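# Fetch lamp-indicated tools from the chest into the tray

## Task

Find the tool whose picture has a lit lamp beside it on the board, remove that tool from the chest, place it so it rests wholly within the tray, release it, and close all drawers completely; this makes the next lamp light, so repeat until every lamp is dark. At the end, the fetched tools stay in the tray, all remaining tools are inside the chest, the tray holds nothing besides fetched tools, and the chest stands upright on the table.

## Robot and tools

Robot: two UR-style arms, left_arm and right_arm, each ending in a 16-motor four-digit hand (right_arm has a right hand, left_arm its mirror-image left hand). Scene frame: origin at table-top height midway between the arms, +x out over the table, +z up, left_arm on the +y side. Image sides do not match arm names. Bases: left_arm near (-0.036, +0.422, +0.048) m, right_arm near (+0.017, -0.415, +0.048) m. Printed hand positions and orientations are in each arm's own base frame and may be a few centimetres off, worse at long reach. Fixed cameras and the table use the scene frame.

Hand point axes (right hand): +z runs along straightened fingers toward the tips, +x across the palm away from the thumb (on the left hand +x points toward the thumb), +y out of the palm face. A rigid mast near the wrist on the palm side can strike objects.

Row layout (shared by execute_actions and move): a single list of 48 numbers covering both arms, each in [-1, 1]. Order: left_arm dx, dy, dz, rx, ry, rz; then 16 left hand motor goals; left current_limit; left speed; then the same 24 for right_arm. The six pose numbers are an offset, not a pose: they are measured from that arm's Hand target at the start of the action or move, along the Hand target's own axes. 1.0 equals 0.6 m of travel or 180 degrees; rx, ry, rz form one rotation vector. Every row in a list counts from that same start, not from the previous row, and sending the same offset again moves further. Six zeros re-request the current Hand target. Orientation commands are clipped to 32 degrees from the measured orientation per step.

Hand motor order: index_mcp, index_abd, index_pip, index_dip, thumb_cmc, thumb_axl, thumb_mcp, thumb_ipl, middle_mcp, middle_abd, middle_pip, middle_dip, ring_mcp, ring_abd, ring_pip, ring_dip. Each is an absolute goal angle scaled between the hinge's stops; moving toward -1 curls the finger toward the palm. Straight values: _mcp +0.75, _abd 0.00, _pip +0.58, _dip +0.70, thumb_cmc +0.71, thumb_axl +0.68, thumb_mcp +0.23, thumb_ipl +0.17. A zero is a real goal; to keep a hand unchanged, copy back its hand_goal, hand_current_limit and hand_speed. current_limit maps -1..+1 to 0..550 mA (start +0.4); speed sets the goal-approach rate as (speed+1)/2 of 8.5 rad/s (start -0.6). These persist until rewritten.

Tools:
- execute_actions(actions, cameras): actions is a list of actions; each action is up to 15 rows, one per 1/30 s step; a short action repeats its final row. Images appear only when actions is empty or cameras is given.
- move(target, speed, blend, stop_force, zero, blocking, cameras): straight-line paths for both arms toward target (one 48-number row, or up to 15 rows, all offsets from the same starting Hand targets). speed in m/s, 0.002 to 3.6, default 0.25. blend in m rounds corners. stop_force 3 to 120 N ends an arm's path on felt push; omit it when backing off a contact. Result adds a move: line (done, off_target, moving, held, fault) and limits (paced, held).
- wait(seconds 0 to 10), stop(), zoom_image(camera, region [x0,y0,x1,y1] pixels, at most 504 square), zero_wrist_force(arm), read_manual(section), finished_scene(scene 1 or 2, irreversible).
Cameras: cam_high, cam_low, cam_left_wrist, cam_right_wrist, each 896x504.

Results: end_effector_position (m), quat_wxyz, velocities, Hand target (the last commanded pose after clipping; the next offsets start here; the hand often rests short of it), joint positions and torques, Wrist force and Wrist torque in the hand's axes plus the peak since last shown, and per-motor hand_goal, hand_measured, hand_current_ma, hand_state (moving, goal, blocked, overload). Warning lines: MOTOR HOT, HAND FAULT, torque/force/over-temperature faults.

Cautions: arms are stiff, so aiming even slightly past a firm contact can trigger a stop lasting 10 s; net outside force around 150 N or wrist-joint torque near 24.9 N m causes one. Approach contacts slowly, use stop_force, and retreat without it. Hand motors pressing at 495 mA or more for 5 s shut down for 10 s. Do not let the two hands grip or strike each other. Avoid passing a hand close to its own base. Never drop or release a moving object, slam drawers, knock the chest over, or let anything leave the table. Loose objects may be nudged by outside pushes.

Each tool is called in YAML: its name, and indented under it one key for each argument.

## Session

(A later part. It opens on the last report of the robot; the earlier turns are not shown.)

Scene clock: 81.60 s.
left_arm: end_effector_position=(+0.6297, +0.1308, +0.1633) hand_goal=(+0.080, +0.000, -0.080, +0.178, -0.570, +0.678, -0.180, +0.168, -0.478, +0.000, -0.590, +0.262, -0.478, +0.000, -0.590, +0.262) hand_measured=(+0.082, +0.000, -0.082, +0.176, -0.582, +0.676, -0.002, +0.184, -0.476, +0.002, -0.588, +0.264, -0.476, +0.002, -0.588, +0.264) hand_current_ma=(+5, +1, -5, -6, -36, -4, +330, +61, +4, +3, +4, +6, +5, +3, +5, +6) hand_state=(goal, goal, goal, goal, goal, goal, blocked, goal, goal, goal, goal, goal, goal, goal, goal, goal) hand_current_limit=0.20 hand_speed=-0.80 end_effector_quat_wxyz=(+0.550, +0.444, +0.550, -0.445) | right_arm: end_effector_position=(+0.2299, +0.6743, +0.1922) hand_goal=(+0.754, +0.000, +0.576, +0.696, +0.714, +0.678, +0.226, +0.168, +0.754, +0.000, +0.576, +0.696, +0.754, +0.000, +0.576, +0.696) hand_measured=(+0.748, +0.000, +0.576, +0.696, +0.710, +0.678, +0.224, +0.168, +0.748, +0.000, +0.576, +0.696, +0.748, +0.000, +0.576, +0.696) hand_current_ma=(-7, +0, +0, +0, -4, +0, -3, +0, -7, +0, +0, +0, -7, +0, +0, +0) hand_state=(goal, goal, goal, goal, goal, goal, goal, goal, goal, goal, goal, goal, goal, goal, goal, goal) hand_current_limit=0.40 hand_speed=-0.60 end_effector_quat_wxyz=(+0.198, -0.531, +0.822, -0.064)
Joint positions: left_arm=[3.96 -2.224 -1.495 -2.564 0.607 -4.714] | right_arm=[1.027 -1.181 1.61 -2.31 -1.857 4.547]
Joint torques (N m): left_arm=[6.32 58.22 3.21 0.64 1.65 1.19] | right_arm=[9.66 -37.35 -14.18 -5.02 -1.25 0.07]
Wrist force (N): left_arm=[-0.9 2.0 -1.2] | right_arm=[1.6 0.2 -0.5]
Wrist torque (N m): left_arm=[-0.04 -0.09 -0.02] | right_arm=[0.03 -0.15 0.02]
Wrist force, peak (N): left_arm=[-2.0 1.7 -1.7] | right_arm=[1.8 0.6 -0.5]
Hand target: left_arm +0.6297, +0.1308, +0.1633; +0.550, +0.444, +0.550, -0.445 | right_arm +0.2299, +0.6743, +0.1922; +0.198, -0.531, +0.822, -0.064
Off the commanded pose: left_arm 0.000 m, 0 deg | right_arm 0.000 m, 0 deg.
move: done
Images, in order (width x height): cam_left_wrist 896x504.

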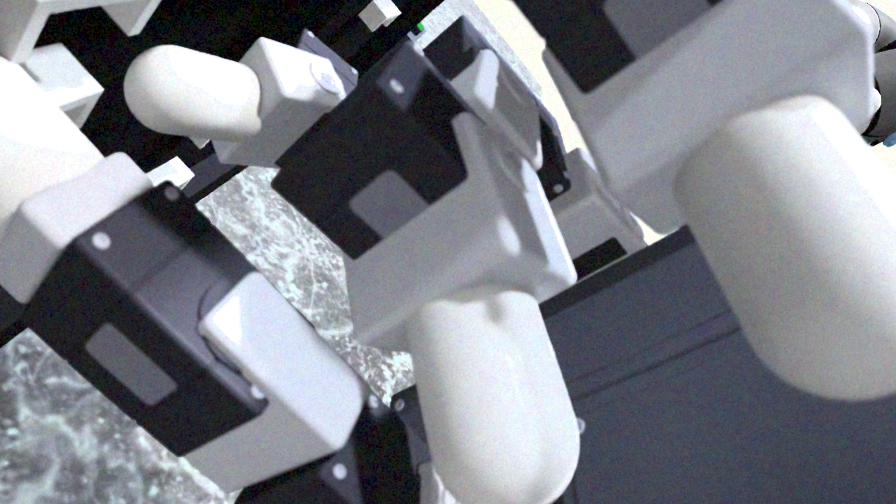

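move:
  target:
    - [0,-0.0345,-0.0125,0,0,0,0.315,0,-0.0803,0.178,-0.571,0.678,0.0,0.168,-0.479,0,-0.591,0.261,-0.479,0,-0.591,0.261,0.4,-0.6,0,0,0,0,0,0,0.754,0,0.576,0.696,0.714,0.678,0.226,0.168,0.754,0,0.576,0.696,0.754,0,0.576,0.696,0.4,-0.6]
    - [-0.02,-0.026,-0.036,0,0,0,0.315,0,-0.0803,0.178,-0.571,0.678,0.0,0.168,-0.479,0,-0.591,0.261,-0.479,0,-0.591,0.261,0.4,-0.6,0,0,0,0,0,0,0.754,0,0.576,0.696,0.714,0.678,0.226,0.168,0.754,0,0.576,0.696,0.754,0,0.576,0.696,0.4,-0.6]
  speed: 0.05

move:
  target: [0,0.036,0.013,0,0,0,0.315,0,-0.0803,0.178,-0.571,0.678,0.0,0.168,-0.479,0,-0.591,0.261,-0.479,0,-0.591,0.261,0.4,-0.6,0,0,0,0,0,0,0.754,0,0.576,0.696,0.714,0.678,0.226,0.168,0.754,0,0.576,0.696,0.754,0,0.576,0.696,0.4,-0.6]
  speed: 0.03
  stop_force: 6
  cameras: ["cam_left_wrist","cam_right_wrist"]

zoom_image:
  camera: "cam_left_wrist"
  region: [0, 0, 300, 200]

zoom_image:
  camera: "cam_right_wrist"
  region: [640, 180, 840, 340]

Scene clock: 84.43 s.
left_arm: end_effector_position=(+0.6099, +0.1486, +0.1752) hand_goal=(+0.316, +0.000, -0.080, +0.178, -0.570, +0.678, +0.000, +0.168, -0.478, +0.000, -0.590, +0.262, -0.478, +0.000, -0.590, +0.262) hand_measured=(+0.314, +0.000, -0.082, +0.176, -0.564, +0.678, +0.002, +0.170, -0.476, +0.002, -0.588, +0.264, -0.476, +0.002, -0.588, +0.264) hand_current_ma=(-5, +1, -5, -6, +16, -1, +5, +6, +4, +3, +4, +6, +5, +3, +5, +6) hand_state=(goal, goal, goal, goal, goal, goal, goal, goal, goal, goal, goal, goal, goal, goal, goal, goal) hand_current_limit=0.40 hand_speed=-0.60 end_effector_quat_wxyz=(+0.550, +0.444, +0.550, -0.445) | right_arm: end_effector_position=(+0.2299, +0.6743, +0.1922) hand_goal=(+0.754, +0.000, +0.576, +0.696, +0.714, +0.678, +0.226, +0.168, +0.754, +0.000, +0.576, +0.696, +0.754, +0.000, +0.576, +0.696) hand_measured=(+0.748, +0.000, +0.576, +0.696, +0.710, +0.678, +0.224, +0.168, +0.748, +0.000, +0.576, +0.696, +0.748, +0.000, +0.576, +0.696) hand_current_ma=(-7, +0, +0, +0, -4, +0, -3, +0, -7, +0, +0, +0, -7, +0, +0, +0) hand_state=(goal, goal, goal, goal, goal, goal, goal, goal, goal, goal, goal, goal, goal, goal, goal, goal) hand_current_limit=0.40 hand_speed=-0.60 end_effector_quat_wxyz=(+0.198, -0.531, +0.822, -0.064)
Joint positions: left_arm=[4.006 -2.197 -1.507 -2.579 0.653 -4.714] | right_arm=[1.027 -1.181 1.61 -2.31 -1.857 4.547]
Joint torques (N m): left_arm=[7.57 29.42 28.42 -2.43 1.26 1.33] | right_arm=[8.89 -39.29 -14.5 -5.15 -1.11 -0.16]
Wrist force (N): left_arm=[-0.4 1.4 1.0] | right_arm=[1.3 0.3 -0.7]
Wrist torque (N m): left_arm=[0.02 -0.17 -0.04] | right_arm=[0.06 -0.11 -0.01]
Wrist force, peak (N): left_arm=[-2.0 1.8 -1.8] | right_arm=[1.6 0.6 -1.1]
Hand target: left_arm +0.6099, +0.1487, +0.1753; +0.550, +0.444, +0.550, -0.445 | right_arm +0.2299, +0.6743, +0.1922; +0.198, -0.531, +0.822, -0.064
Off the commanded pose: left_arm 0.000 m, 0 deg | right_arm 0.000 m, 0 deg.
move: done

Scene clock: 86.27 s.
left_arm: end_effector_position=(+0.6327, +0.1456, +0.1753) hand_goal=(+0.316, +0.000, -0.080, +0.178, -0.570, +0.678, +0.000, +0.168, -0.478, +0.000, -0.590, +0.262, -0.478, +0.000, -0.590, +0.262) hand_measured=(+0.314, +0.000, -0.082, +0.176, -0.564, +0.678, +0.002, +0.170, -0.476, +0.002, -0.588, +0.264, -0.476, +0.002, -0.588, +0.264) hand_current_ma=(-5, +1, -5, -6, +16, -1, +5, +6, +4, +3, +4, +6, +5, +3, +5, +6) hand_state=(goal, goal, goal, goal, goal, goal, goal, goal, goal, goal, goal, goal, goal, goal, goal, goal) hand_current_limit=0.40 hand_speed=-0.60 end_effector_quat_wxyz=(+0.550, +0.444, +0.550, -0.445) | right_arm: end_effector_position=(+0.2299, +0.6743, +0.1922) hand_goal=(+0.754, +0.000, +0.576, +0.696, +0.714, +0.678, +0.226, +0.168, +0.754, +0.000, +0.576, +0.696, +0.754, +0.000, +0.576, +0.696) hand_measured=(+0.748, +0.000, +0.576, +0.696, +0.710, +0.678, +0.224, +0.168, +0.748, +0.000, +0.576, +0.696, +0.748, +0.000, +0.576, +0.696) hand_current_ma=(-7, +0, +0, +0, -4, +0, -3, +0, -7, +0, +0, +0, -7, +0, +0, +0) hand_state=(goal, goal, goal, goal, goal, goal, goal, goal, goal, goal, goal, goal, goal, goal, goal, goal) hand_current_limit=0.40 hand_speed=-0.60 end_effector_quat_wxyz=(+0.198, -0.531, +0.822, -0.064)
Joint positions: left_arm=[3.973 -2.232 -1.446 -2.605 0.621 -4.714] | right_arm=[1.027 -1.181 1.61 -2.31 -1.857 4.547]
Joint torques (N m): left_arm=[-7.32 31.23 29.37 -2.3 -1.76 1.44] | right_arm=[9.16 -39.89 -14.53 -4.95 -1.04 -0.09]
Wrist force (N): left_arm=[-0.5 1.5 0.9] | right_arm=[1.0 0.4 -0.2]
Wrist torque (N m): left_arm=[0.04 -0.17 -0.04] | right_arm=[0.02 -0.08 -0.04]
Wrist force, peak (N): left_arm=[-0.9 1.6 0.8] | right_arm=[1.7 0.5 -1.0]
Hand target: left_arm +0.6327, +0.1456, +0.1753; +0.550, +0.444, +0.550, -0.445 | right_arm +0.2299, +0.6743, +0.1922; +0.198, -0.531, +0.822, -0.064
Off the commanded pose: left_arm 0.000 m, 0 deg | right_arm 0.000 m, 0 deg.
move: done
Images, in order (width x height): cam_left_wrist 896x504, cam_right_wrist 896x504.

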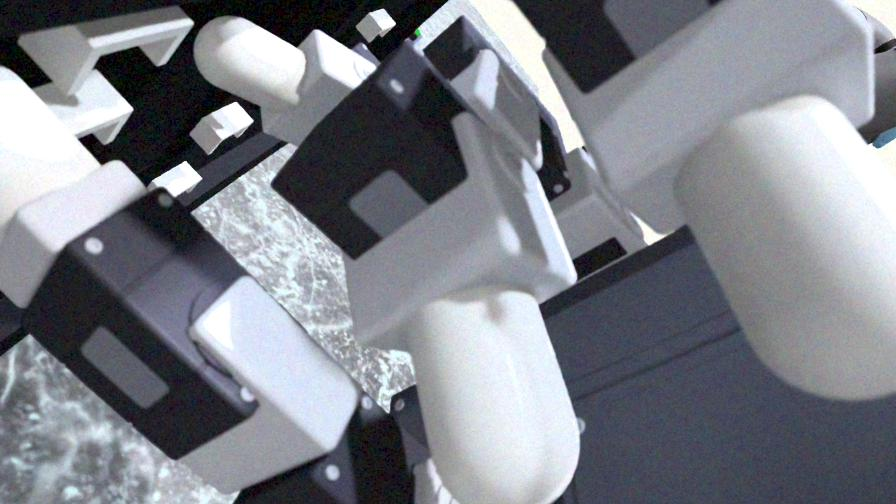

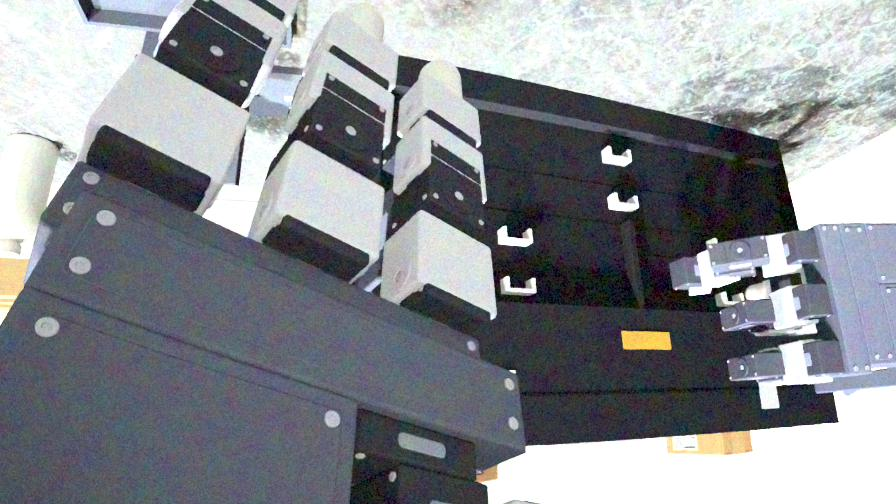

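Scaled by 1.680 from the camera's 896x504 image, which has a finer 1280x720 frame.

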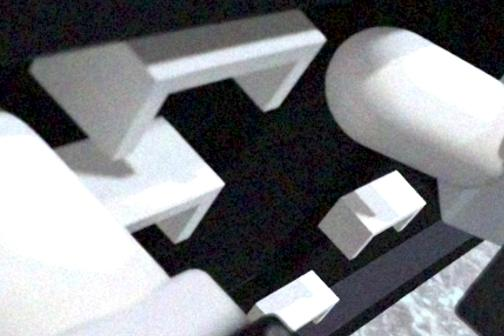

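Scaled by 2.520 from the camera's 896x504 image, which has a finer 1280x720 frame.

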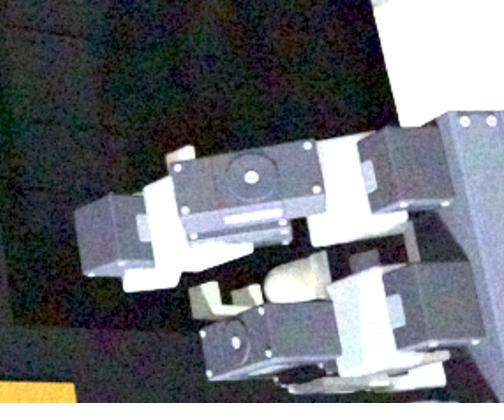

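move:
  target:
    - [0.005,0.0032,0.0012,0,0,0,0.315,0,-0.0803,0.178,-0.571,0.678,0.0,0.168,-0.479,0,-0.591,0.261,-0.479,0,-0.591,0.261,0.4,-0.6,0,0,0,0,0,0,0.754,0,0.576,0.696,0.714,0.678,0.226,0.168,0.754,0,0.576,0.696,0.754,0,0.576,0.696,0.4,-0.6]
    - [0.005,0.0032,0.0012,0,0,0,0.05,0,-0.0803,0.178,-0.571,0.678,-0.25,0.168,-0.479,0,-0.591,0.261,-0.479,0,-0.591,0.261,0.4,-0.8,0,0,0,0,0,0,0.754,0,0.576,0.696,0.714,0.678,0.226,0.168,0.754,0,0.576,0.696,0.754,0,0.576,0.696,0.4,-0.6]
  speed: 0.05
  cameras: ["cam_left_wrist"]

zoom_image:
  camera: "cam_left_wrist"
  region: [0, 0, 300, 200]

Scene clock: 89.50 s.
left_arm: end_effector_position=(+0.6347, +0.1453, +0.1723) hand_goal=(+0.050, +0.000, -0.080, +0.178, -0.570, +0.678, -0.250, +0.168, -0.478, +0.000, -0.590, +0.262, -0.478, +0.000, -0.590, +0.262) hand_measured=(+0.306, -0.002, -0.078, +0.172, -0.564, +0.678, -0.072, +0.186, -0.476, +0.002, -0.588, +0.264, -0.476, +0.002, -0.588, +0.264) hand_current_ma=(+385, -2, +3, -13, +15, -1, +385, +71, +4, +3, +4, +6, +5, +3, +5, +6) hand_state=(blocked, goal, goal, goal, goal, goal, blocked, goal, goal, goal, goal, goal, goal, goal, goal, goal) hand_current_limit=0.40 hand_speed=-0.80 end_effector_quat_wxyz=(+0.550, +0.444, +0.550, -0.445) | right_arm: end_effector_position=(+0.2299, +0.6743, +0.1922) hand_goal=(+0.754, +0.000, +0.576, +0.696, +0.714, +0.678, +0.226, +0.168, +0.754, +0.000, +0.576, +0.696, +0.754, +0.000, +0.576, +0.696) hand_measured=(+0.748, +0.000, +0.576, +0.696, +0.710, +0.678, +0.224, +0.168, +0.748, +0.000, +0.576, +0.696, +0.748, +0.000, +0.576, +0.696) hand_current_ma=(-7, +0, +0, +0, -4, +0, -3, +0, -7, +0, +0, +0, -7, +0, +0, +0) hand_state=(goal, goal, goal, goal, goal, goal, goal, goal, goal, goal, goal, goal, goal, goal, goal, goal) hand_current_limit=0.40 hand_speed=-0.60 end_effector_quat_wxyz=(+0.198, -0.531, +0.822, -0.064)
Joint positions: left_arm=[3.97 -2.238 -1.443 -2.602 0.618 -4.714] | right_arm=[1.027 -1.181 1.61 -2.31 -1.857 4.547]
Joint torques (N m): left_arm=[-7.23 31.08 29.53 1.32 -2.58 1.32] | right_arm=[7.93 -40.59 -14.08 -5.16 -0.85 -0.03]
Wrist force (N): left_arm=[-0.8 -4.4 -1.0] | right_arm=[1.2 0.4 -0.8]
Wrist torque (N m): left_arm=[-0.02 -0.14 -0.13] | right_arm=[0.08 -0.08 -0.03]
Wrist force, peak (N): left_arm=[-1.5 -5.0 -0.6] | right_arm=[1.8 0.3 -0.7]
Hand target: left_arm +0.6347, +0.1453, +0.1723; +0.550, +0.444, +0.550, -0.445 | right_arm +0.2299, +0.6743, +0.1922; +0.198, -0.531, +0.822, -0.064
Off the commanded pose: left_arm 0.000 m, 0 deg | right_arm 0.000 m, 0 deg.
move: done
Images, in order (width x height): cam_left_wrist 896x504.

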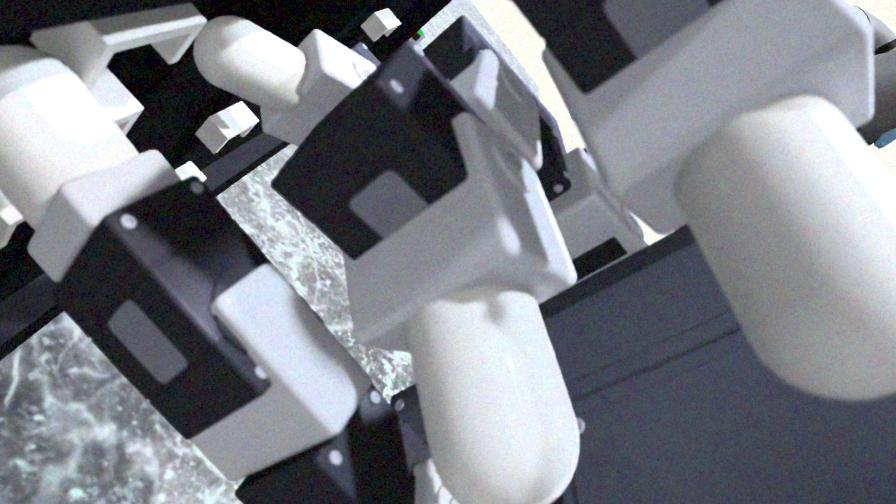

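Scaled by 1.680 from the camera's 896x504 image, which has a finer 1280x720 frame.

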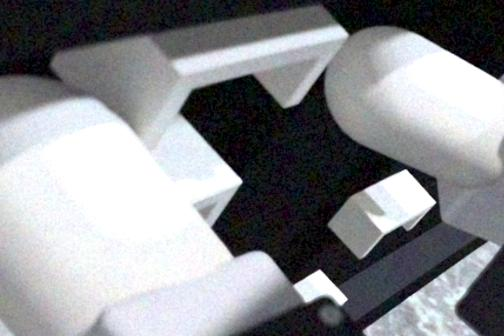

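move:
  target: [0,-0.047,-0.0171,0,0,0,0.05,0,-0.0803,0.178,-0.571,0.678,-0.25,0.168,-0.479,0,-0.591,0.261,-0.479,0,-0.591,0.261,0.4,-0.8,0,0,0,0,0,0,0.754,0,0.576,0.696,0.714,0.678,0.226,0.168,0.754,0,0.576,0.696,0.754,0,0.576,0.696,0.4,-0.6]
  speed: 0.04
  cameras: ["cam_left_wrist","cam_right_wrist"]

zoom_image:
  camera: "cam_left_wrist"
  region: [0, 0, 300, 200]

Scene clock: 91.17 s.
left_arm: end_effector_position=(+0.6051, +0.1494, +0.1723) hand_goal=(+0.050, +0.000, -0.080, +0.178, -0.570, +0.678, -0.250, +0.168, -0.478, +0.000, -0.590, +0.262, -0.478, +0.000, -0.590, +0.262) hand_measured=(+0.074, +0.000, -0.076, +0.176, -0.546, +0.686, -0.208, +0.178, -0.476, +0.002, -0.588, +0.264, -0.476, +0.002, -0.588, +0.264) hand_current_ma=(+81, +1, +6, -6, +77, +26, +189, +35, +4, +3, +4, +6, +5, +3, +5, +6) hand_state=(blocked, goal, goal, goal, blocked, goal, blocked, goal, goal, goal, goal, goal, goal, goal, goal, goal) hand_current_limit=0.40 hand_speed=-0.80 end_effector_quat_wxyz=(+0.550, +0.444, +0.550, -0.445) | right_arm: end_effector_position=(+0.2299, +0.6743, +0.1922) hand_goal=(+0.754, +0.000, +0.576, +0.696, +0.714, +0.678, +0.226, +0.168, +0.754, +0.000, +0.576, +0.696, +0.754, +0.000, +0.576, +0.696) hand_measured=(+0.748, +0.000, +0.576, +0.696, +0.710, +0.678, +0.224, +0.168, +0.748, +0.000, +0.576, +0.696, +0.748, +0.000, +0.576, +0.696) hand_current_ma=(-7, +0, +0, +0, -4, +0, -3, +0, -7, +0, +0, +0, -7, +0, +0, +0) hand_state=(goal, goal, goal, goal, goal, goal, goal, goal, goal, goal, goal, goal, goal, goal, goal, goal) hand_current_limit=0.40 hand_speed=-0.60 end_effector_quat_wxyz=(+0.198, -0.531, +0.822, -0.064)
Joint positions: left_arm=[4.013 -2.194 -1.521 -2.568 0.66 -4.714] | right_arm=[1.027 -1.181 1.61 -2.31 -1.857 4.547]
Joint torques (N m): left_arm=[7.77 56.75 4.36 0.61 1.3 -1.25] | right_arm=[8.45 -41.32 -14.7 -5.1 -0.64 -0.1]
Wrist force (N): left_arm=[-0.4 1.3 0.9] | right_arm=[1.4 0.3 -0.5]
Wrist torque (N m): left_arm=[0.03 -0.18 -0.07] | right_arm=[0.04 -0.13 0.00]
Wrist force, peak (N): left_arm=[-2.0 -4.9 -1.7] | right_arm=[1.7 0.3 -0.9]
Hand target: left_arm +0.6050, +0.1494, +0.1723; +0.550, +0.444, +0.550, -0.445 | right_arm +0.2299, +0.6743, +0.1922; +0.198, -0.531, +0.822, -0.064
Off the commanded pose: left_arm 0.000 m, 0 deg | right_arm 0.000 m, 0 deg.
move: done
Images, in order (width x height): cam_left_wrist 896x504, cam_right_wrist 896x504.

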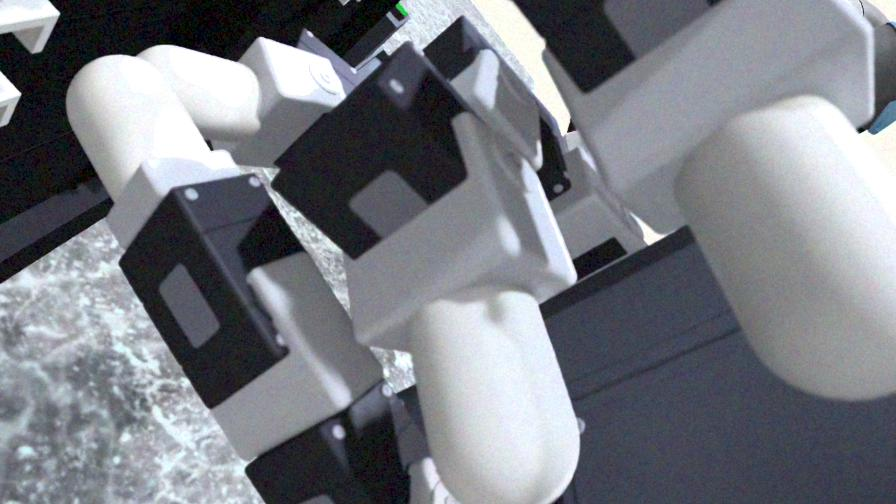

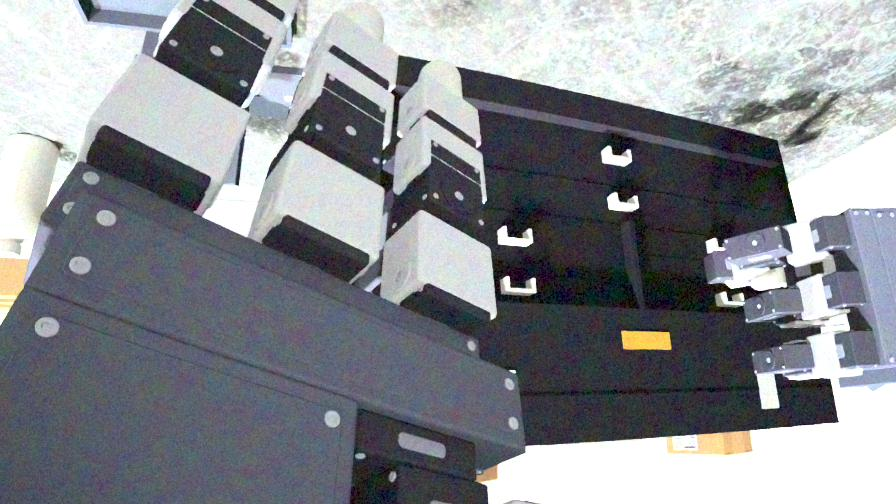

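Scaled by 1.680 from the camera's 896x504 image, which has a finer 1280x720 frame.

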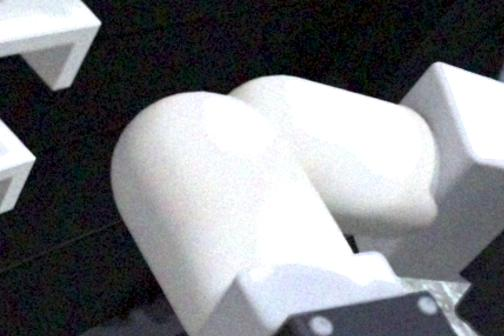

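move:
  target: [0,0,0,0,0,0,0.315,0,-0.0803,0.178,-0.571,0.678,0.0,0.168,-0.479,0,-0.591,0.261,-0.479,0,-0.591,0.261,0.4,-0.6,0,0,0,0,0,0,0.754,0,0.576,0.696,0.714,0.678,0.226,0.168,0.754,0,0.576,0.696,0.754,0,0.576,0.696,0.4,-0.6]
  cameras: ["cam_left_wrist"]

zoom_image:
  camera: "cam_left_wrist"
  region: [0, 0, 140, 100]

zoom_image:
  camera: "cam_left_wrist"
  region: [120, 60, 260, 200]

Scene clock: 92.97 s.
left_arm: end_effector_position=(+0.6050, +0.1494, +0.1723) hand_goal=(+0.316, +0.000, -0.080, +0.178, -0.570, +0.678, +0.000, +0.168, -0.478, +0.000, -0.590, +0.262, -0.478, +0.000, -0.590, +0.262) hand_measured=(+0.314, +0.000, -0.078, +0.176, -0.550, +0.684, -0.002, +0.170, -0.476, +0.002, -0.588, +0.264, -0.476, +0.002, -0.588, +0.264) hand_current_ma=(-5, +1, +5, -6, +59, +15, -5, +6, +4, +3, +4, +6, +5, +3, +5, +6) hand_state=(goal, goal, goal, goal, goal, goal, goal, goal, goal, goal, goal, goal, goal, goal, goal, goal) hand_current_limit=0.40 hand_speed=-0.60 end_effector_quat_wxyz=(+0.550, +0.444, +0.550, -0.445) | right_arm: end_effector_position=(+0.2299, +0.6743, +0.1922) hand_goal=(+0.754, +0.000, +0.576, +0.696, +0.714, +0.678, +0.226, +0.168, +0.754, +0.000, +0.576, +0.696, +0.754, +0.000, +0.576, +0.696) hand_measured=(+0.748, +0.000, +0.576, +0.696, +0.710, +0.678, +0.224, +0.168, +0.748, +0.000, +0.576, +0.696, +0.748, +0.000, +0.576, +0.696) hand_current_ma=(-7, +0, +0, +0, -4, +0, -3, +0, -7, +0, +0, +0, -7, +0, +0, +0) hand_state=(goal, goal, goal, goal, goal, goal, goal, goal, goal, goal, goal, goal, goal, goal, goal, goal) hand_current_limit=0.40 hand_speed=-0.60 end_effector_quat_wxyz=(+0.198, -0.531, +0.822, -0.064)
Joint positions: left_arm=[4.013 -2.194 -1.521 -2.568 0.66 -4.714] | right_arm=[1.027 -1.181 1.61 -2.31 -1.857 4.547]
Joint torques (N m): left_arm=[7 57.32 4.58 0.88 1.04 -1.22] | right_arm=[8.65 -41.03 -14.62 -5.08 -0.64 -0.34]
Wrist force (N): left_arm=[-0.2 1.3 0.7] | right_arm=[1.4 0.6 -0.9]
Wrist torque (N m): left_arm=[0.04 -0.20 -0.04] | right_arm=[0.12 -0.10 0.00]
Wrist force, peak (N): left_arm=[-0.7 1.4 1.1] | right_arm=[1.9 0.2 -0.8]
Hand target: left_arm +0.6050, +0.1494, +0.1723; +0.550, +0.444, +0.550, -0.445 | right_arm +0.2299, +0.6743, +0.1922; +0.198, -0.531, +0.822, -0.064
Off the commanded pose: left_arm 0.000 m, 0 deg | right_arm 0.000 m, 0 deg.
move: done
Images, in order (width x height): cam_left_wrist 896x504.

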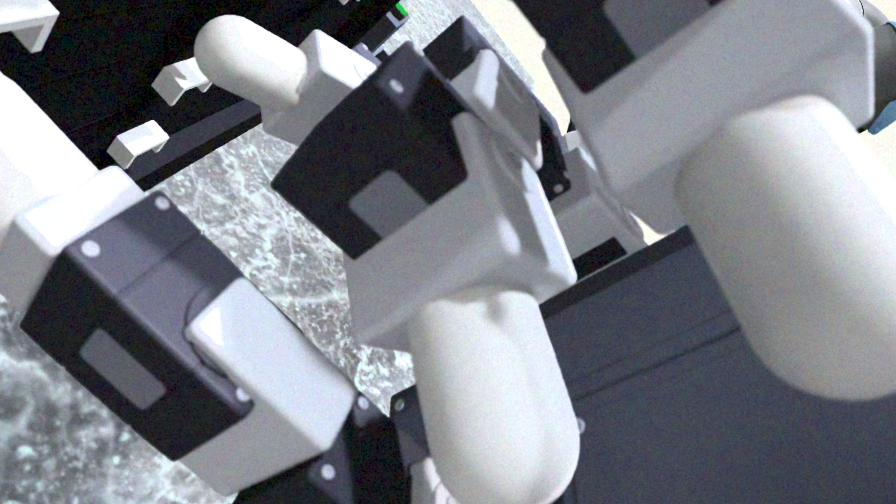

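Scaled by 3.600 from the camera's 896x504 image, which has a finer 1280x720 frame.

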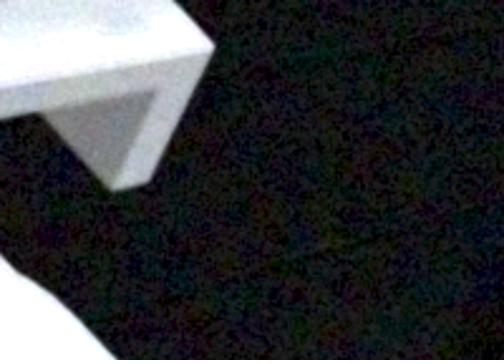

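Scaled by 3.600 from the camera's 896x504 image, which has a finer 1280x720 frame.

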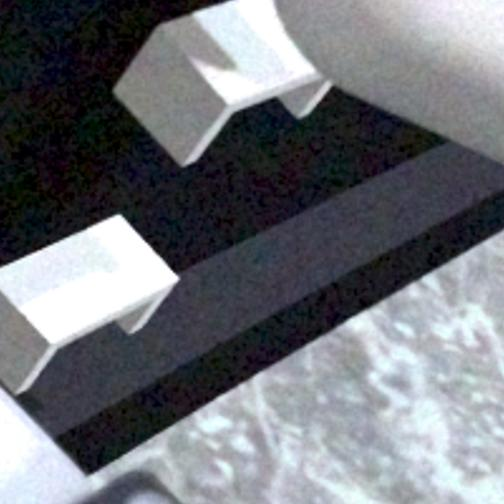

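move:
  target:
    - [-0.0033,0.0463,0.0088,0,0,0,0.315,0,-0.0803,0.178,-0.571,0.678,0.0,0.168,-0.479,0,-0.591,0.261,-0.479,0,-0.591,0.261,0.4,-0.6,0,0,0,0,0,0,0.754,0,0.576,0.696,0.714,0.678,0.226,0.168,0.754,0,0.576,0.696,0.754,0,0.576,0.696,0.4,-0.6]
    - [-0.0033,0.0463,0.0088,0,0,0,0.05,0,-0.0803,0.178,-0.571,0.678,-0.25,0.168,-0.479,0,-0.591,0.261,-0.479,0,-0.591,0.261,0.2,-0.8,0,0,0,0,0,0,0.754,0,0.576,0.696,0.714,0.678,0.226,0.168,0.754,0,0.576,0.696,0.754,0,0.576,0.696,0.4,-0.6]
  speed: 0.05
  cameras: ["cam_left_wrist"]

zoom_image:
  camera: "cam_left_wrist"
  region: [0, 0, 280, 200]

Scene clock: 95.60 s.
left_arm: end_effector_position=(+0.6333, +0.1500, +0.1743) hand_goal=(+0.050, +0.000, -0.080, +0.178, -0.570, +0.678, -0.250, +0.168, -0.478, +0.000, -0.590, +0.262, -0.478, +0.000, -0.590, +0.262) hand_measured=(+0.114, +0.000, -0.070, +0.178, -0.550, +0.684, -0.104, +0.184, -0.476, +0.002, -0.588, +0.264, -0.476, +0.002, -0.588, +0.264) hand_current_ma=(+250, +1, +25, -1, +59, +15, +330, +60, +4, +3, +4, +6, +5, +3, +5, +6) hand_state=(blocked, goal, goal, goal, goal, goal, blocked, goal, goal, goal, goal, goal, goal, goal, goal, goal) hand_current_limit=0.20 hand_speed=-0.80 end_effector_quat_wxyz=(+0.550, +0.444, +0.550, -0.445) | right_arm: end_effector_position=(+0.2299, +0.6743, +0.1922) hand_goal=(+0.754, +0.000, +0.576, +0.696, +0.714, +0.678, +0.226, +0.168, +0.754, +0.000, +0.576, +0.696, +0.754, +0.000, +0.576, +0.696) hand_measured=(+0.748, +0.000, +0.576, +0.696, +0.710, +0.678, +0.224, +0.168, +0.748, +0.000, +0.576, +0.696, +0.748, +0.000, +0.576, +0.696) hand_current_ma=(-7, +0, +0, +0, -4, +0, -3, +0, -7, +0, +0, +0, -7, +0, +0, +0) hand_state=(goal, goal, goal, goal, goal, goal, goal, goal, goal, goal, goal, goal, goal, goal, goal, goal) hand_current_limit=0.40 hand_speed=-0.60 end_effector_quat_wxyz=(+0.198, -0.531, +0.822, -0.064)
Joint positions: left_arm=[3.978 -2.239 -1.435 -2.608 0.625 -4.714] | right_arm=[1.027 -1.181 1.61 -2.31 -1.857 4.547]
Joint torques (N m): left_arm=[-7 32.11 28.85 -2.08 -0.92 1.6] | right_arm=[7.98 -41.87 -13.47 -5.07 -0.6 -0.63]
Wrist force (N): left_arm=[-0.6 -0.5 0.1] | right_arm=[1.5 0.6 -0.3]
Wrist torque (N m): left_arm=[-0.05 -0.16 -0.14] | right_arm=[0.06 -0.15 0.01]
Wrist force, peak (N): left_arm=[-0.9 1.5 -1.6] | right_arm=[2.0 0.4 -0.6]
Hand target: left_arm +0.6333, +0.1500, +0.1743; +0.550, +0.444, +0.550, -0.445 | right_arm +0.2299, +0.6743, +0.1922; +0.198, -0.531, +0.822, -0.064
Off the commanded pose: left_arm 0.000 m, 0 deg | right_arm 0.000 m, 0 deg.
move: done
Images, in order (width x height): cam_left_wrist 896x504.

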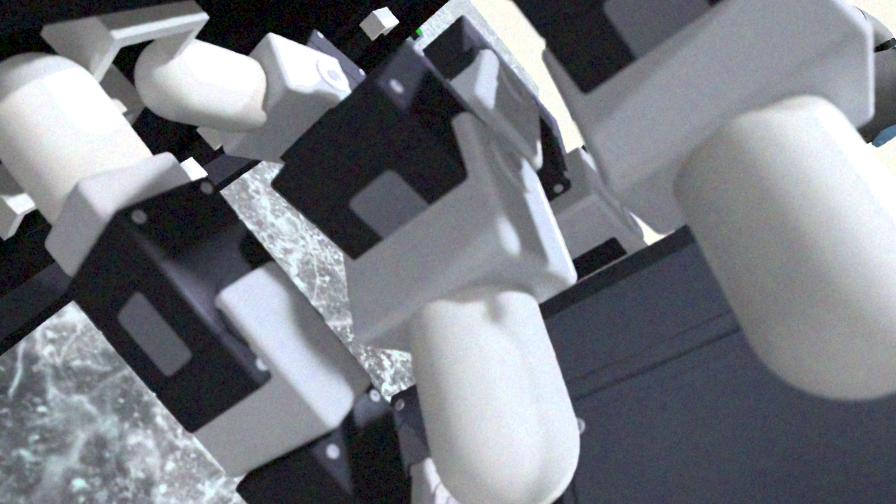

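Scaled by 1.800 from the camera's 896x504 image, which has a finer 1280x720 frame.

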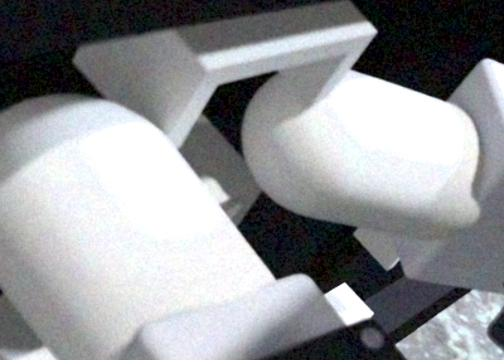

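move:
  target:
    - [0,0,0,0,0,0,0.315,0,-0.0803,0.178,-0.571,0.678,0.0,0.168,-0.479,0,-0.591,0.261,-0.479,0,-0.591,0.261,0.4,-0.4,0,0,0,0,0,0,0.754,0,0.576,0.696,0.714,0.678,0.226,0.168,0.754,0,0.576,0.696,0.754,0,0.576,0.696,0.4,-0.6]
    - [-0.0167,0,0,0,0,0,0.315,0,-0.0803,0.178,-0.571,0.678,0.0,0.168,-0.479,0,-0.591,0.261,-0.479,0,-0.591,0.261,0.4,-0.6,0,0,0,0,0,0,0.754,0,0.576,0.696,0.714,0.678,0.226,0.168,0.754,0,0.576,0.696,0.754,0,0.576,0.696,0.4,-0.6]
    - [-0.0167,0,0,0,0,0,0.05,0,-0.0803,0.178,-0.571,0.678,-0.25,0.168,-0.479,0,-0.591,0.261,-0.479,0,-0.591,0.261,0.2,-0.8,0,0,0,0,0,0,0.754,0,0.576,0.696,0.714,0.678,0.226,0.168,0.754,0,0.576,0.696,0.754,0,0.576,0.696,0.4,-0.6]
  speed: 0.05
  cameras: ["cam_left_wrist"]

zoom_image:
  camera: "cam_left_wrist"
  region: [0, 0, 280, 200]

Scene clock: 98.57 s.
left_arm: end_effector_position=(+0.6333, +0.1500, +0.1843) hand_goal=(+0.050, +0.000, -0.080, +0.178, -0.570, +0.678, -0.250, +0.168, -0.478, +0.000, -0.590, +0.262, -0.478, +0.000, -0.590, +0.262) hand_measured=(+0.150, +0.000, -0.066, +0.178, -0.550, +0.684, -0.098, +0.184, -0.476, +0.002, -0.588, +0.264, -0.476, +0.002, -0.588, +0.264) hand_current_ma=(+330, +1, +41, +0, +59, +15, +330, +60, +4, +3, +4, +6, +5, +3, +5, +6) hand_state=(blocked, goal, goal, goal, goal, goal, blocked, goal, goal, goal, goal, goal, goal, goal, goal, goal) hand_current_limit=0.20 hand_speed=-0.80 end_effector_quat_wxyz=(+0.550, +0.444, +0.550, -0.445) | right_arm: end_effector_position=(+0.2299, +0.6743, +0.1922) hand_goal=(+0.754, +0.000, +0.576, +0.696, +0.714, +0.678, +0.226, +0.168, +0.754, +0.000, +0.576, +0.696, +0.754, +0.000, +0.576, +0.696) hand_measured=(+0.748, +0.000, +0.576, +0.696, +0.710, +0.678, +0.224, +0.168, +0.748, +0.000, +0.576, +0.696, +0.748, +0.000, +0.576, +0.696) hand_current_ma=(-7, +0, +0, +0, -4, +0, -3, +0, -7, +0, +0, +0, -7, +0, +0, +0) hand_state=(goal, goal, goal, goal, goal, goal, goal, goal, goal, goal, goal, goal, goal, goal, goal, goal) hand_current_limit=0.40 hand_speed=-0.60 end_effector_quat_wxyz=(+0.198, -0.531, +0.822, -0.064)
Joint positions: left_arm=[3.978 -2.227 -1.427 -2.629 0.625 -4.714] | right_arm=[1.027 -1.181 1.61 -2.31 -1.857 4.547]
Joint torques (N m): left_arm=[-6.61 58.29 28.07 -1.99 0.32 -0.79] | right_arm=[7.32 -41.01 -14.11 -4.85 -0.63 -0.56]
Wrist force (N): left_arm=[-0.7 -0.4 0.7] | right_arm=[1.6 0.3 -0.8]
Wrist torque (N m): left_arm=[-0.05 -0.19 -0.10] | right_arm=[0.05 -0.15 0.02]
Wrist force, peak (N): left_arm=[-0.8 2.2 -0.4] | right_arm=[1.7 0.5 -0.9]
Hand target: left_arm +0.6333, +0.1500, +0.1843; +0.550, +0.444, +0.550, -0.445 | right_arm +0.2299, +0.6743, +0.1922; +0.198, -0.531, +0.822, -0.064
Off the commanded pose: left_arm 0.000 m, 0 deg | right_arm 0.000 m, 0 deg.
move: done
Images, in order (width x height): cam_left_wrist 896x504.

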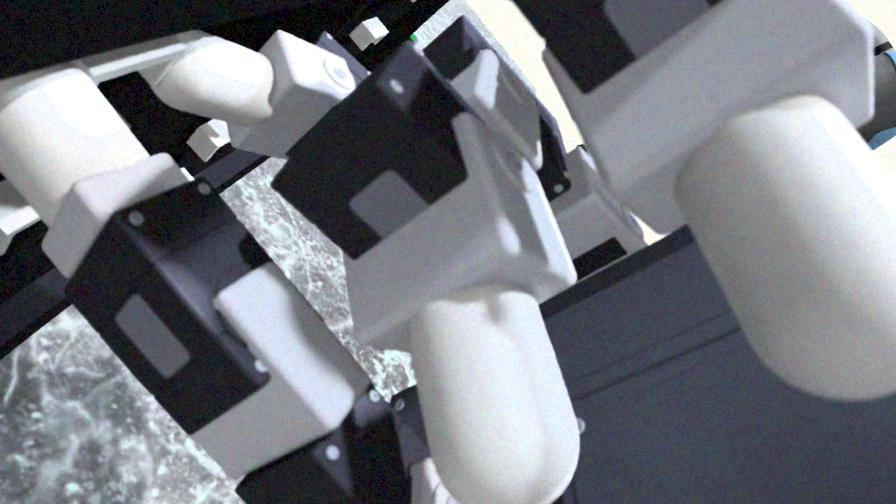

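Scaled by 1.800 from the camera's 896x504 image, which has a finer 1280x720 frame.

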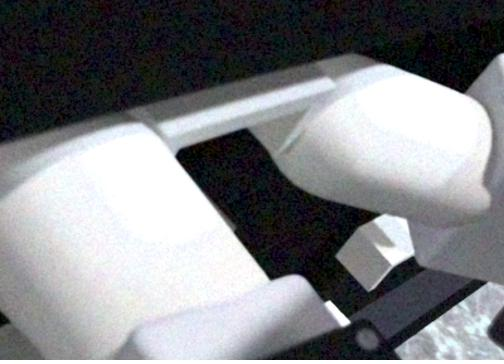

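move:
  target:
    - [0,0,0,0,0,0,-0.1,0,-0.1,0.178,-0.571,0.678,-0.4,0.15,-0.479,0,-0.591,0.261,-0.479,0,-0.591,0.261,0.7,-0.8,0,0,0,0,0,0,0.754,0,0.576,0.696,0.714,0.678,0.226,0.168,0.754,0,0.576,0.696,0.754,0,0.576,0.696,0.4,-0.6]
    - [0,-0.047,-0.0171,0,0,0,-0.1,0,-0.1,0.178,-0.571,0.678,-0.4,0.15,-0.479,0,-0.591,0.261,-0.479,0,-0.591,0.261,0.7,-0.8,0,0,0,0,0,0,0.754,0,0.576,0.696,0.714,0.678,0.226,0.168,0.754,0,0.576,0.696,0.754,0,0.576,0.696,0.4,-0.6]
  speed: 0.04
  cameras: ["cam_left_wrist","cam_right_wrist"]

Scene clock: 101.43 s.
left_arm: end_effector_position=(+0.6037, +0.1542, +0.1843) hand_goal=(-0.100, +0.000, -0.100, +0.178, -0.570, +0.678, -0.400, +0.150, -0.478, +0.000, -0.590, +0.262, -0.478, +0.000, -0.590, +0.262) hand_measured=(+0.054, +0.002, -0.072, +0.186, -0.552, +0.684, -0.202, +0.172, -0.476, +0.002, -0.588, +0.264, -0.476, +0.002, -0.588, +0.264) hand_current_ma=(+468, +4, +87, +18, +57, +15, +467, +94, +4, +3, +4, +6, +5, +3, +5, +6) hand_state=(blocked, goal, blocked, goal, goal, goal, blocked, blocked, goal, goal, goal, goal, goal, goal, goal, goal) hand_current_limit=0.70 hand_speed=-0.80 end_effector_quat_wxyz=(+0.550, +0.444, +0.550, -0.445) | right_arm: end_effector_position=(+0.2299, +0.6743, +0.1922) hand_goal=(+0.754, +0.000, +0.576, +0.696, +0.714, +0.678, +0.226, +0.168, +0.754, +0.000, +0.576, +0.696, +0.754, +0.000, +0.576, +0.696) hand_measured=(+0.748, +0.000, +0.576, +0.696, +0.710, +0.678, +0.224, +0.168, +0.748, +0.000, +0.576, +0.696, +0.748, +0.000, +0.576, +0.696) hand_current_ma=(-7, +0, +0, +0, -4, +0, -3, +0, -7, +0, +0, +0, -7, +0, +0, +0) hand_state=(goal, goal, goal, goal, goal, goal, goal, goal, goal, goal, goal, goal, goal, goal, goal, goal) hand_current_limit=0.40 hand_speed=-0.60 end_effector_quat_wxyz=(+0.198, -0.531, +0.822, -0.064)
Joint positions: left_arm=[4.02 -2.183 -1.505 -2.595 0.667 -4.714] | right_arm=[1.027 -1.181 1.61 -2.31 -1.857 4.547]
Joint torques (N m): left_arm=[7.08 57.5 4.18 0.54 1.5 -1.2] | right_arm=[8.01 -41.08 -13.3 -4.99 -0.5 -0.8]
Wrist force (N): left_arm=[-0.4 1.4 1.2] | right_arm=[1.3 0.4 -0.3]
Wrist torque (N m): left_arm=[0.02 -0.18 -0.11] | right_arm=[0.03 -0.11 -0.02]
Wrist force, peak (N): left_arm=[-0.6 2.9 1.3] | right_arm=[1.8 0.7 -0.8]
Hand target: left_arm +0.6035, +0.1542, +0.1843; +0.550, +0.444, +0.550, -0.445 | right_arm +0.2299, +0.6743, +0.1922; +0.198, -0.531, +0.822, -0.064
Off the commanded pose: left_arm 0.000 m, 0 deg | right_arm 0.000 m, 0 deg.
move: done
Images, in order (width x height): cam_left_wrist 896x504, cam_right_wrist 896x504.

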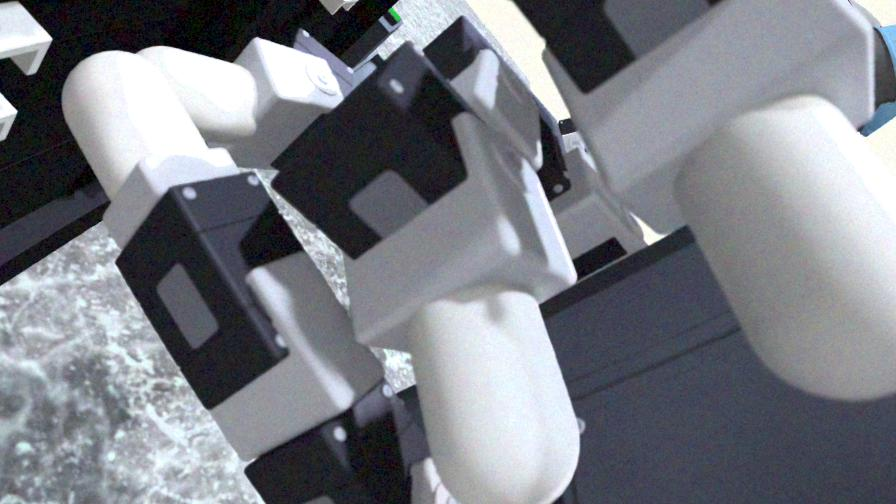

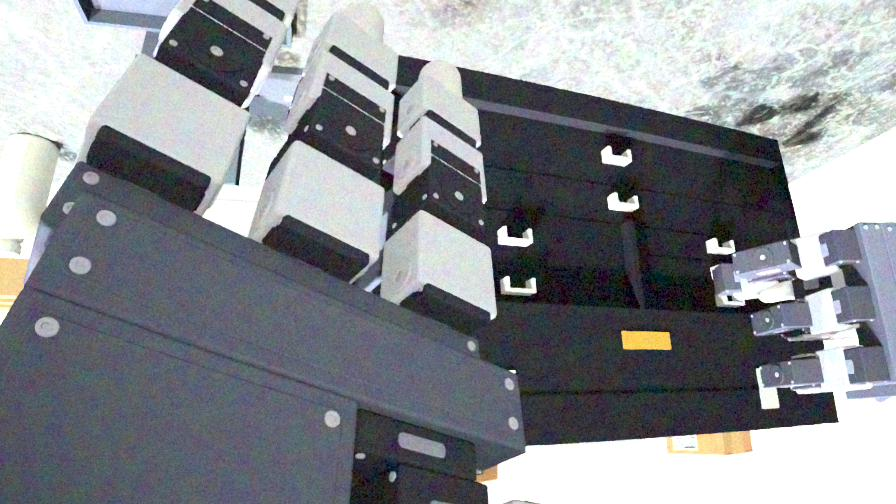

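move:
  target: [0,0,0,0,0,0,0.315,0,-0.0803,0.178,-0.571,0.678,0.0,0.168,-0.479,0,-0.591,0.261,-0.479,0,-0.591,0.261,0.4,-0.4,0,0,0,0,0,0,0.754,0,0.576,0.696,0.714,0.678,0.226,0.168,0.754,0,0.576,0.696,0.754,0,0.576,0.696,0.4,-0.6]

move:
  target: [0,0.0783,0.0285,0,0,0,0.315,0,-0.0803,0.178,-0.571,0.678,0.0,0.168,-0.479,0,-0.591,0.261,-0.479,0,-0.591,0.261,0.4,-0.4,0,0,0,0,0,0,0.754,0,0.576,0.696,0.714,0.678,0.226,0.168,0.754,0,0.576,0.696,0.754,0,0.576,0.696,0.4,-0.6]
  speed: 0.02
  stop_force: 4
  cameras: ["cam_left_wrist"]

zoom_image:
  camera: "cam_left_wrist"
  region: [0, 0, 280, 200]

Scene clock: 103.80 s.
left_arm: end_effector_position=(+0.6035, +0.1542, +0.1843) hand_goal=(+0.316, +0.000, -0.080, +0.178, -0.570, +0.678, +0.000, +0.168, -0.478, +0.000, -0.590, +0.262, -0.478, +0.000, -0.590, +0.262) hand_measured=(+0.314, +0.002, -0.078, +0.180, -0.552, +0.684, -0.002, +0.170, -0.476, +0.002, -0.588, +0.264, -0.476, +0.002, -0.588, +0.264) hand_current_ma=(-5, +4, +6, +6, +57, +15, -5, +6, +4, +3, +4, +6, +5, +3, +5, +6) hand_state=(goal, goal, goal, goal, goal, goal, goal, goal, goal, goal, goal, goal, goal, goal, goal, goal) hand_current_limit=0.40 hand_speed=-0.40 end_effector_quat_wxyz=(+0.550, +0.444, +0.550, -0.445) | right_arm: end_effector_position=(+0.2299, +0.6743, +0.1922) hand_goal=(+0.754, +0.000, +0.576, +0.696, +0.714, +0.678, +0.226, +0.168, +0.754, +0.000, +0.576, +0.696, +0.754, +0.000, +0.576, +0.696) hand_measured=(+0.748, +0.000, +0.576, +0.696, +0.710, +0.678, +0.224, +0.168, +0.748, +0.000, +0.576, +0.696, +0.748, +0.000, +0.576, +0.696) hand_current_ma=(-7, +0, +0, +0, -4, +0, -3, +0, -7, +0, +0, +0, -7, +0, +0, +0) hand_state=(goal, goal, goal, goal, goal, goal, goal, goal, goal, goal, goal, goal, goal, goal, goal, goal) hand_current_limit=0.40 hand_speed=-0.60 end_effector_quat_wxyz=(+0.198, -0.531, +0.822, -0.064)
Joint positions: left_arm=[4.02 -2.182 -1.505 -2.595 0.668 -4.714] | right_arm=[1.027 -1.181 1.61 -2.31 -1.857 4.547]
Joint torques (N m): left_arm=[7.29 56.55 5.5 0.7 1.02 -1.25] | right_arm=[7.68 -42.14 -14.82 -4.9 -0.35 -0.82]
Wrist force (N): left_arm=[-0.7 1.1 0.9] | right_arm=[1.3 0.7 -0.8]
Wrist torque (N m): left_arm=[0.01 -0.15 -0.11] | right_arm=[0.10 -0.11 0.00]
Wrist force, peak (N): left_arm=[-0.5 1.6 1.2] | right_arm=[1.7 0.5 -0.9]
Hand target: left_arm +0.6035, +0.1542, +0.1843; +0.550, +0.444, +0.550, -0.445 | right_arm +0.2299, +0.6743, +0.1922; +0.198, -0.531, +0.822, -0.064
Off the commanded pose: left_arm 0.000 m, 0 deg | right_arm 0.000 m, 0 deg.
move: done

Scene clock: 106.57 s.
left_arm: end_effector_position=(+0.6350, +0.1498, +0.1843) hand_goal=(+0.316, +0.000, -0.080, +0.178, -0.570, +0.678, +0.000, +0.168, -0.478, +0.000, -0.590, +0.262, -0.478, +0.000, -0.590, +0.262) hand_measured=(+0.320, +0.002, -0.084, +0.174, -0.552, +0.682, -0.002, +0.170, -0.476, +0.002, -0.588, +0.264, -0.476, +0.002, -0.588, +0.264) hand_current_ma=(+9, +3, -10, -11, +55, +14, -4, +5, +4, +3, +4, +6, +5, +3, +5, +6) hand_state=(goal, goal, goal, goal, goal, goal, goal, goal, goal, goal, goal, goal, goal, goal, goal, goal) hand_current_limit=0.40 hand_speed=-0.40 end_effector_quat_wxyz=(+0.550, +0.444, +0.550, -0.445) | right_arm: end_effector_position=(+0.2299, +0.6743, +0.1922) hand_goal=(+0.754, +0.000, +0.576, +0.696, +0.714, +0.678, +0.226, +0.168, +0.754, +0.000, +0.576, +0.696, +0.754, +0.000, +0.576, +0.696) hand_measured=(+0.748, +0.000, +0.576, +0.696, +0.710, +0.678, +0.224, +0.168, +0.748, +0.000, +0.576, +0.696, +0.748, +0.000, +0.576, +0.696) hand_current_ma=(-7, +0, +0, +0, -4, +0, -3, +0, -7, +0, +0, +0, -7, +0, +0, +0) hand_state=(goal, goal, goal, goal, goal, goal, goal, goal, goal, goal, goal, goal, goal, goal, goal, goal) hand_current_limit=0.40 hand_speed=-0.60 end_effector_quat_wxyz=(+0.198, -0.531, +0.822, -0.064)
Joint positions: left_arm=[3.975 -2.23 -1.422 -2.631 0.622 -4.714] | right_arm=[1.027 -1.181 1.61 -2.31 -1.857 4.547]
Joint torques (N m): left_arm=[7.18 58.57 5.95 0.88 1.16 1.62] | right_arm=[7.76 -42.16 -13.71 -4.98 -0.34 -0.83]
Wrist force (N): left_arm=[-0.2 0.4 0.5] | right_arm=[1.2 0.2 -0.6]
Wrist torque (N m): left_arm=[-0.03 -0.20 -0.06] | right_arm=[0.02 -0.10 -0.02]
Wrist force, peak (N): left_arm=[-0.4 -13.4 -3.2] | right_arm=[2.0 0.6 -0.5]
Hand target: left_arm +0.6350, +0.1498, +0.1843; +0.550, +0.444, +0.550, -0.445 (not the last commanded pose) | right_arm +0.2299, +0.6743, +0.1922; +0.198, -0.531, +0.822, -0.064
Off the commanded pose: left_arm 0.018 m, 0 deg | right_arm 0.000 m, 0 deg.
move: contact (left_arm)
Images, in order (width x height): cam_left_wrist 896x504.

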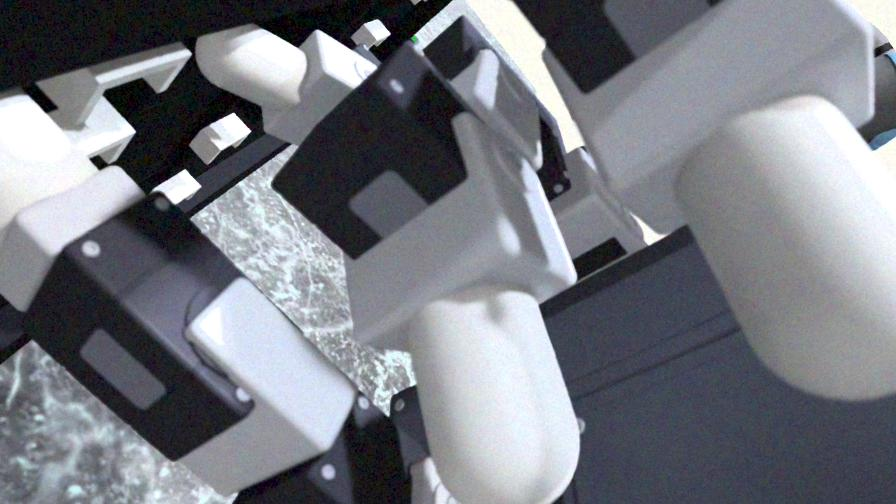

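Scaled by 1.800 from the camera's 896x504 image, which has a finer 1280x720 frame.

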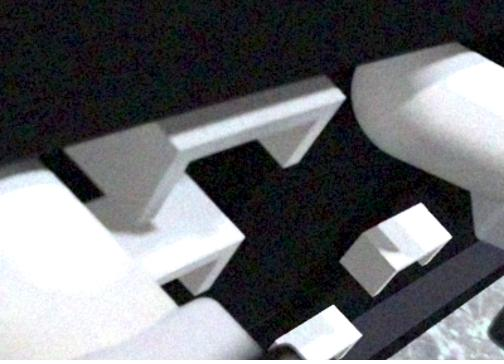

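move:
  target:
    - [0.0072,0.001,-0.0048,0,0,0,0.315,0,-0.0803,0.178,-0.514,0.678,0.0,0.168,-0.479,0,-0.591,0.261,-0.479,0,-0.591,0.261,0.4,-0.4,0,0,0,0,0,0,0.754,0,0.576,0.696,0.714,0.678,0.226,0.168,0.754,0,0.576,0.696,0.754,0,0.576,0.696,0.4,-0.6]
    - [0.0072,0.001,-0.0048,0,0,0,-0.1,0,-0.0803,0.178,-0.514,0.678,-0.4,0.168,-0.479,0,-0.591,0.261,-0.479,0,-0.591,0.261,0.75,-0.8,0,0,0,0,0,0,0.754,0,0.576,0.696,0.714,0.678,0.226,0.168,0.754,0,0.576,0.696,0.754,0,0.576,0.696,0.4,-0.6]
  speed: 0.05
  cameras: ["cam_left_wrist"]

zoom_image:
  camera: "cam_left_wrist"
  region: [0, 0, 280, 200]

Scene clock: 110.60 s.
left_arm: end_effector_position=(+0.6350, +0.1527, +0.1800) hand_goal=(-0.100, +0.000, -0.080, +0.178, -0.514, +0.678, -0.400, +0.168, -0.478, +0.000, -0.590, +0.262, -0.478, +0.000, -0.590, +0.262) hand_measured=(+0.156, +0.008, -0.054, +0.184, -0.478, +0.690, -0.162, +0.190, -0.476, +0.002, -0.588, +0.264, -0.476, +0.002, -0.588, +0.264) hand_current_ma=(+481, +16, +80, +13, +124, +39, +481, +94, +4, +3, +4, +6, +5, +3, +5, +6) hand_state=(blocked, goal, blocked, goal, blocked, goal, blocked, blocked, goal, goal, goal, goal, goal, goal, goal, goal) hand_current_limit=0.75 hand_speed=-0.80 end_effector_quat_wxyz=(+0.550, +0.444, +0.550, -0.445) | right_arm: end_effector_position=(+0.2299, +0.6743, +0.1922) hand_goal=(+0.754, +0.000, +0.576, +0.696, +0.714, +0.678, +0.226, +0.168, +0.754, +0.000, +0.576, +0.696, +0.754, +0.000, +0.576, +0.696) hand_measured=(+0.748, +0.000, +0.576, +0.696, +0.710, +0.678, +0.224, +0.168, +0.748, +0.000, +0.576, +0.696, +0.748, +0.000, +0.576, +0.696) hand_current_ma=(-7, +0, +0, +0, -4, +0, -3, +0, -7, +0, +0, +0, -7, +0, +0, +0) hand_state=(goal, goal, goal, goal, goal, goal, goal, goal, goal, goal, goal, goal, goal, goal, goal, goal) hand_current_limit=0.40 hand_speed=-0.60 end_effector_quat_wxyz=(+0.198, -0.531, +0.822, -0.064)
Joint positions: left_arm=[3.978 -2.239 -1.419 -2.625 0.626 -4.714] | right_arm=[1.027 -1.181 1.61 -2.31 -1.857 4.547]
Joint torques (N m): left_arm=[6.01 34.48 29.81 0.87 0.47 0.95] | right_arm=[7.06 -42.48 -14.59 -4.88 -0.15 -0.75]
Wrist force (N): left_arm=[1.4 -1.2 -0.3] | right_arm=[1.4 0.6 -0.7]
Wrist torque (N m): left_arm=[-0.07 -0.17 -0.17] | right_arm=[0.09 -0.12 0.00]
Wrist force, peak (N): left_arm=[2.5 -0.7 1.3] | right_arm=[2.0 0.4 -0.8]
Hand target: left_arm +0.6350, +0.1527, +0.1800; +0.550, +0.444, +0.550, -0.445 | right_arm +0.2299, +0.6743, +0.1922; +0.198, -0.531, +0.822, -0.064
Off the commanded pose: left_arm 0.000 m, 0 deg | right_arm 0.000 m, 0 deg.
move: done
Images, in order (width x height): cam_left_wrist 896x504.

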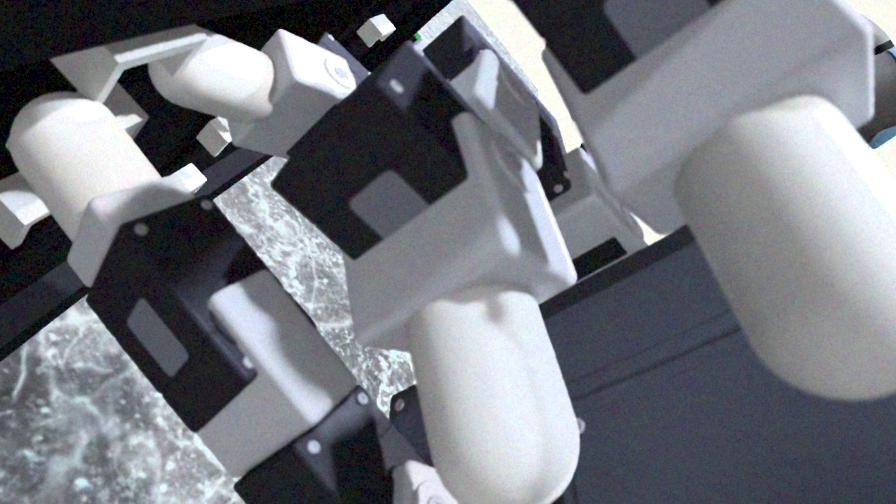

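Scaled by 1.800 from the camera's 896x504 image, which has a finer 1280x720 frame.

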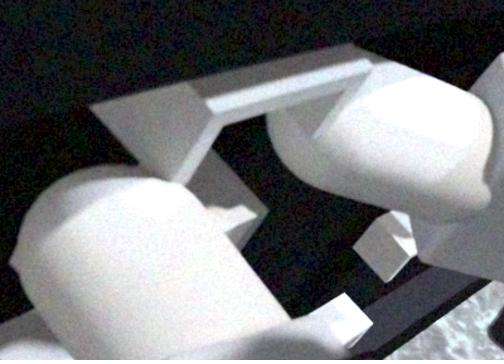

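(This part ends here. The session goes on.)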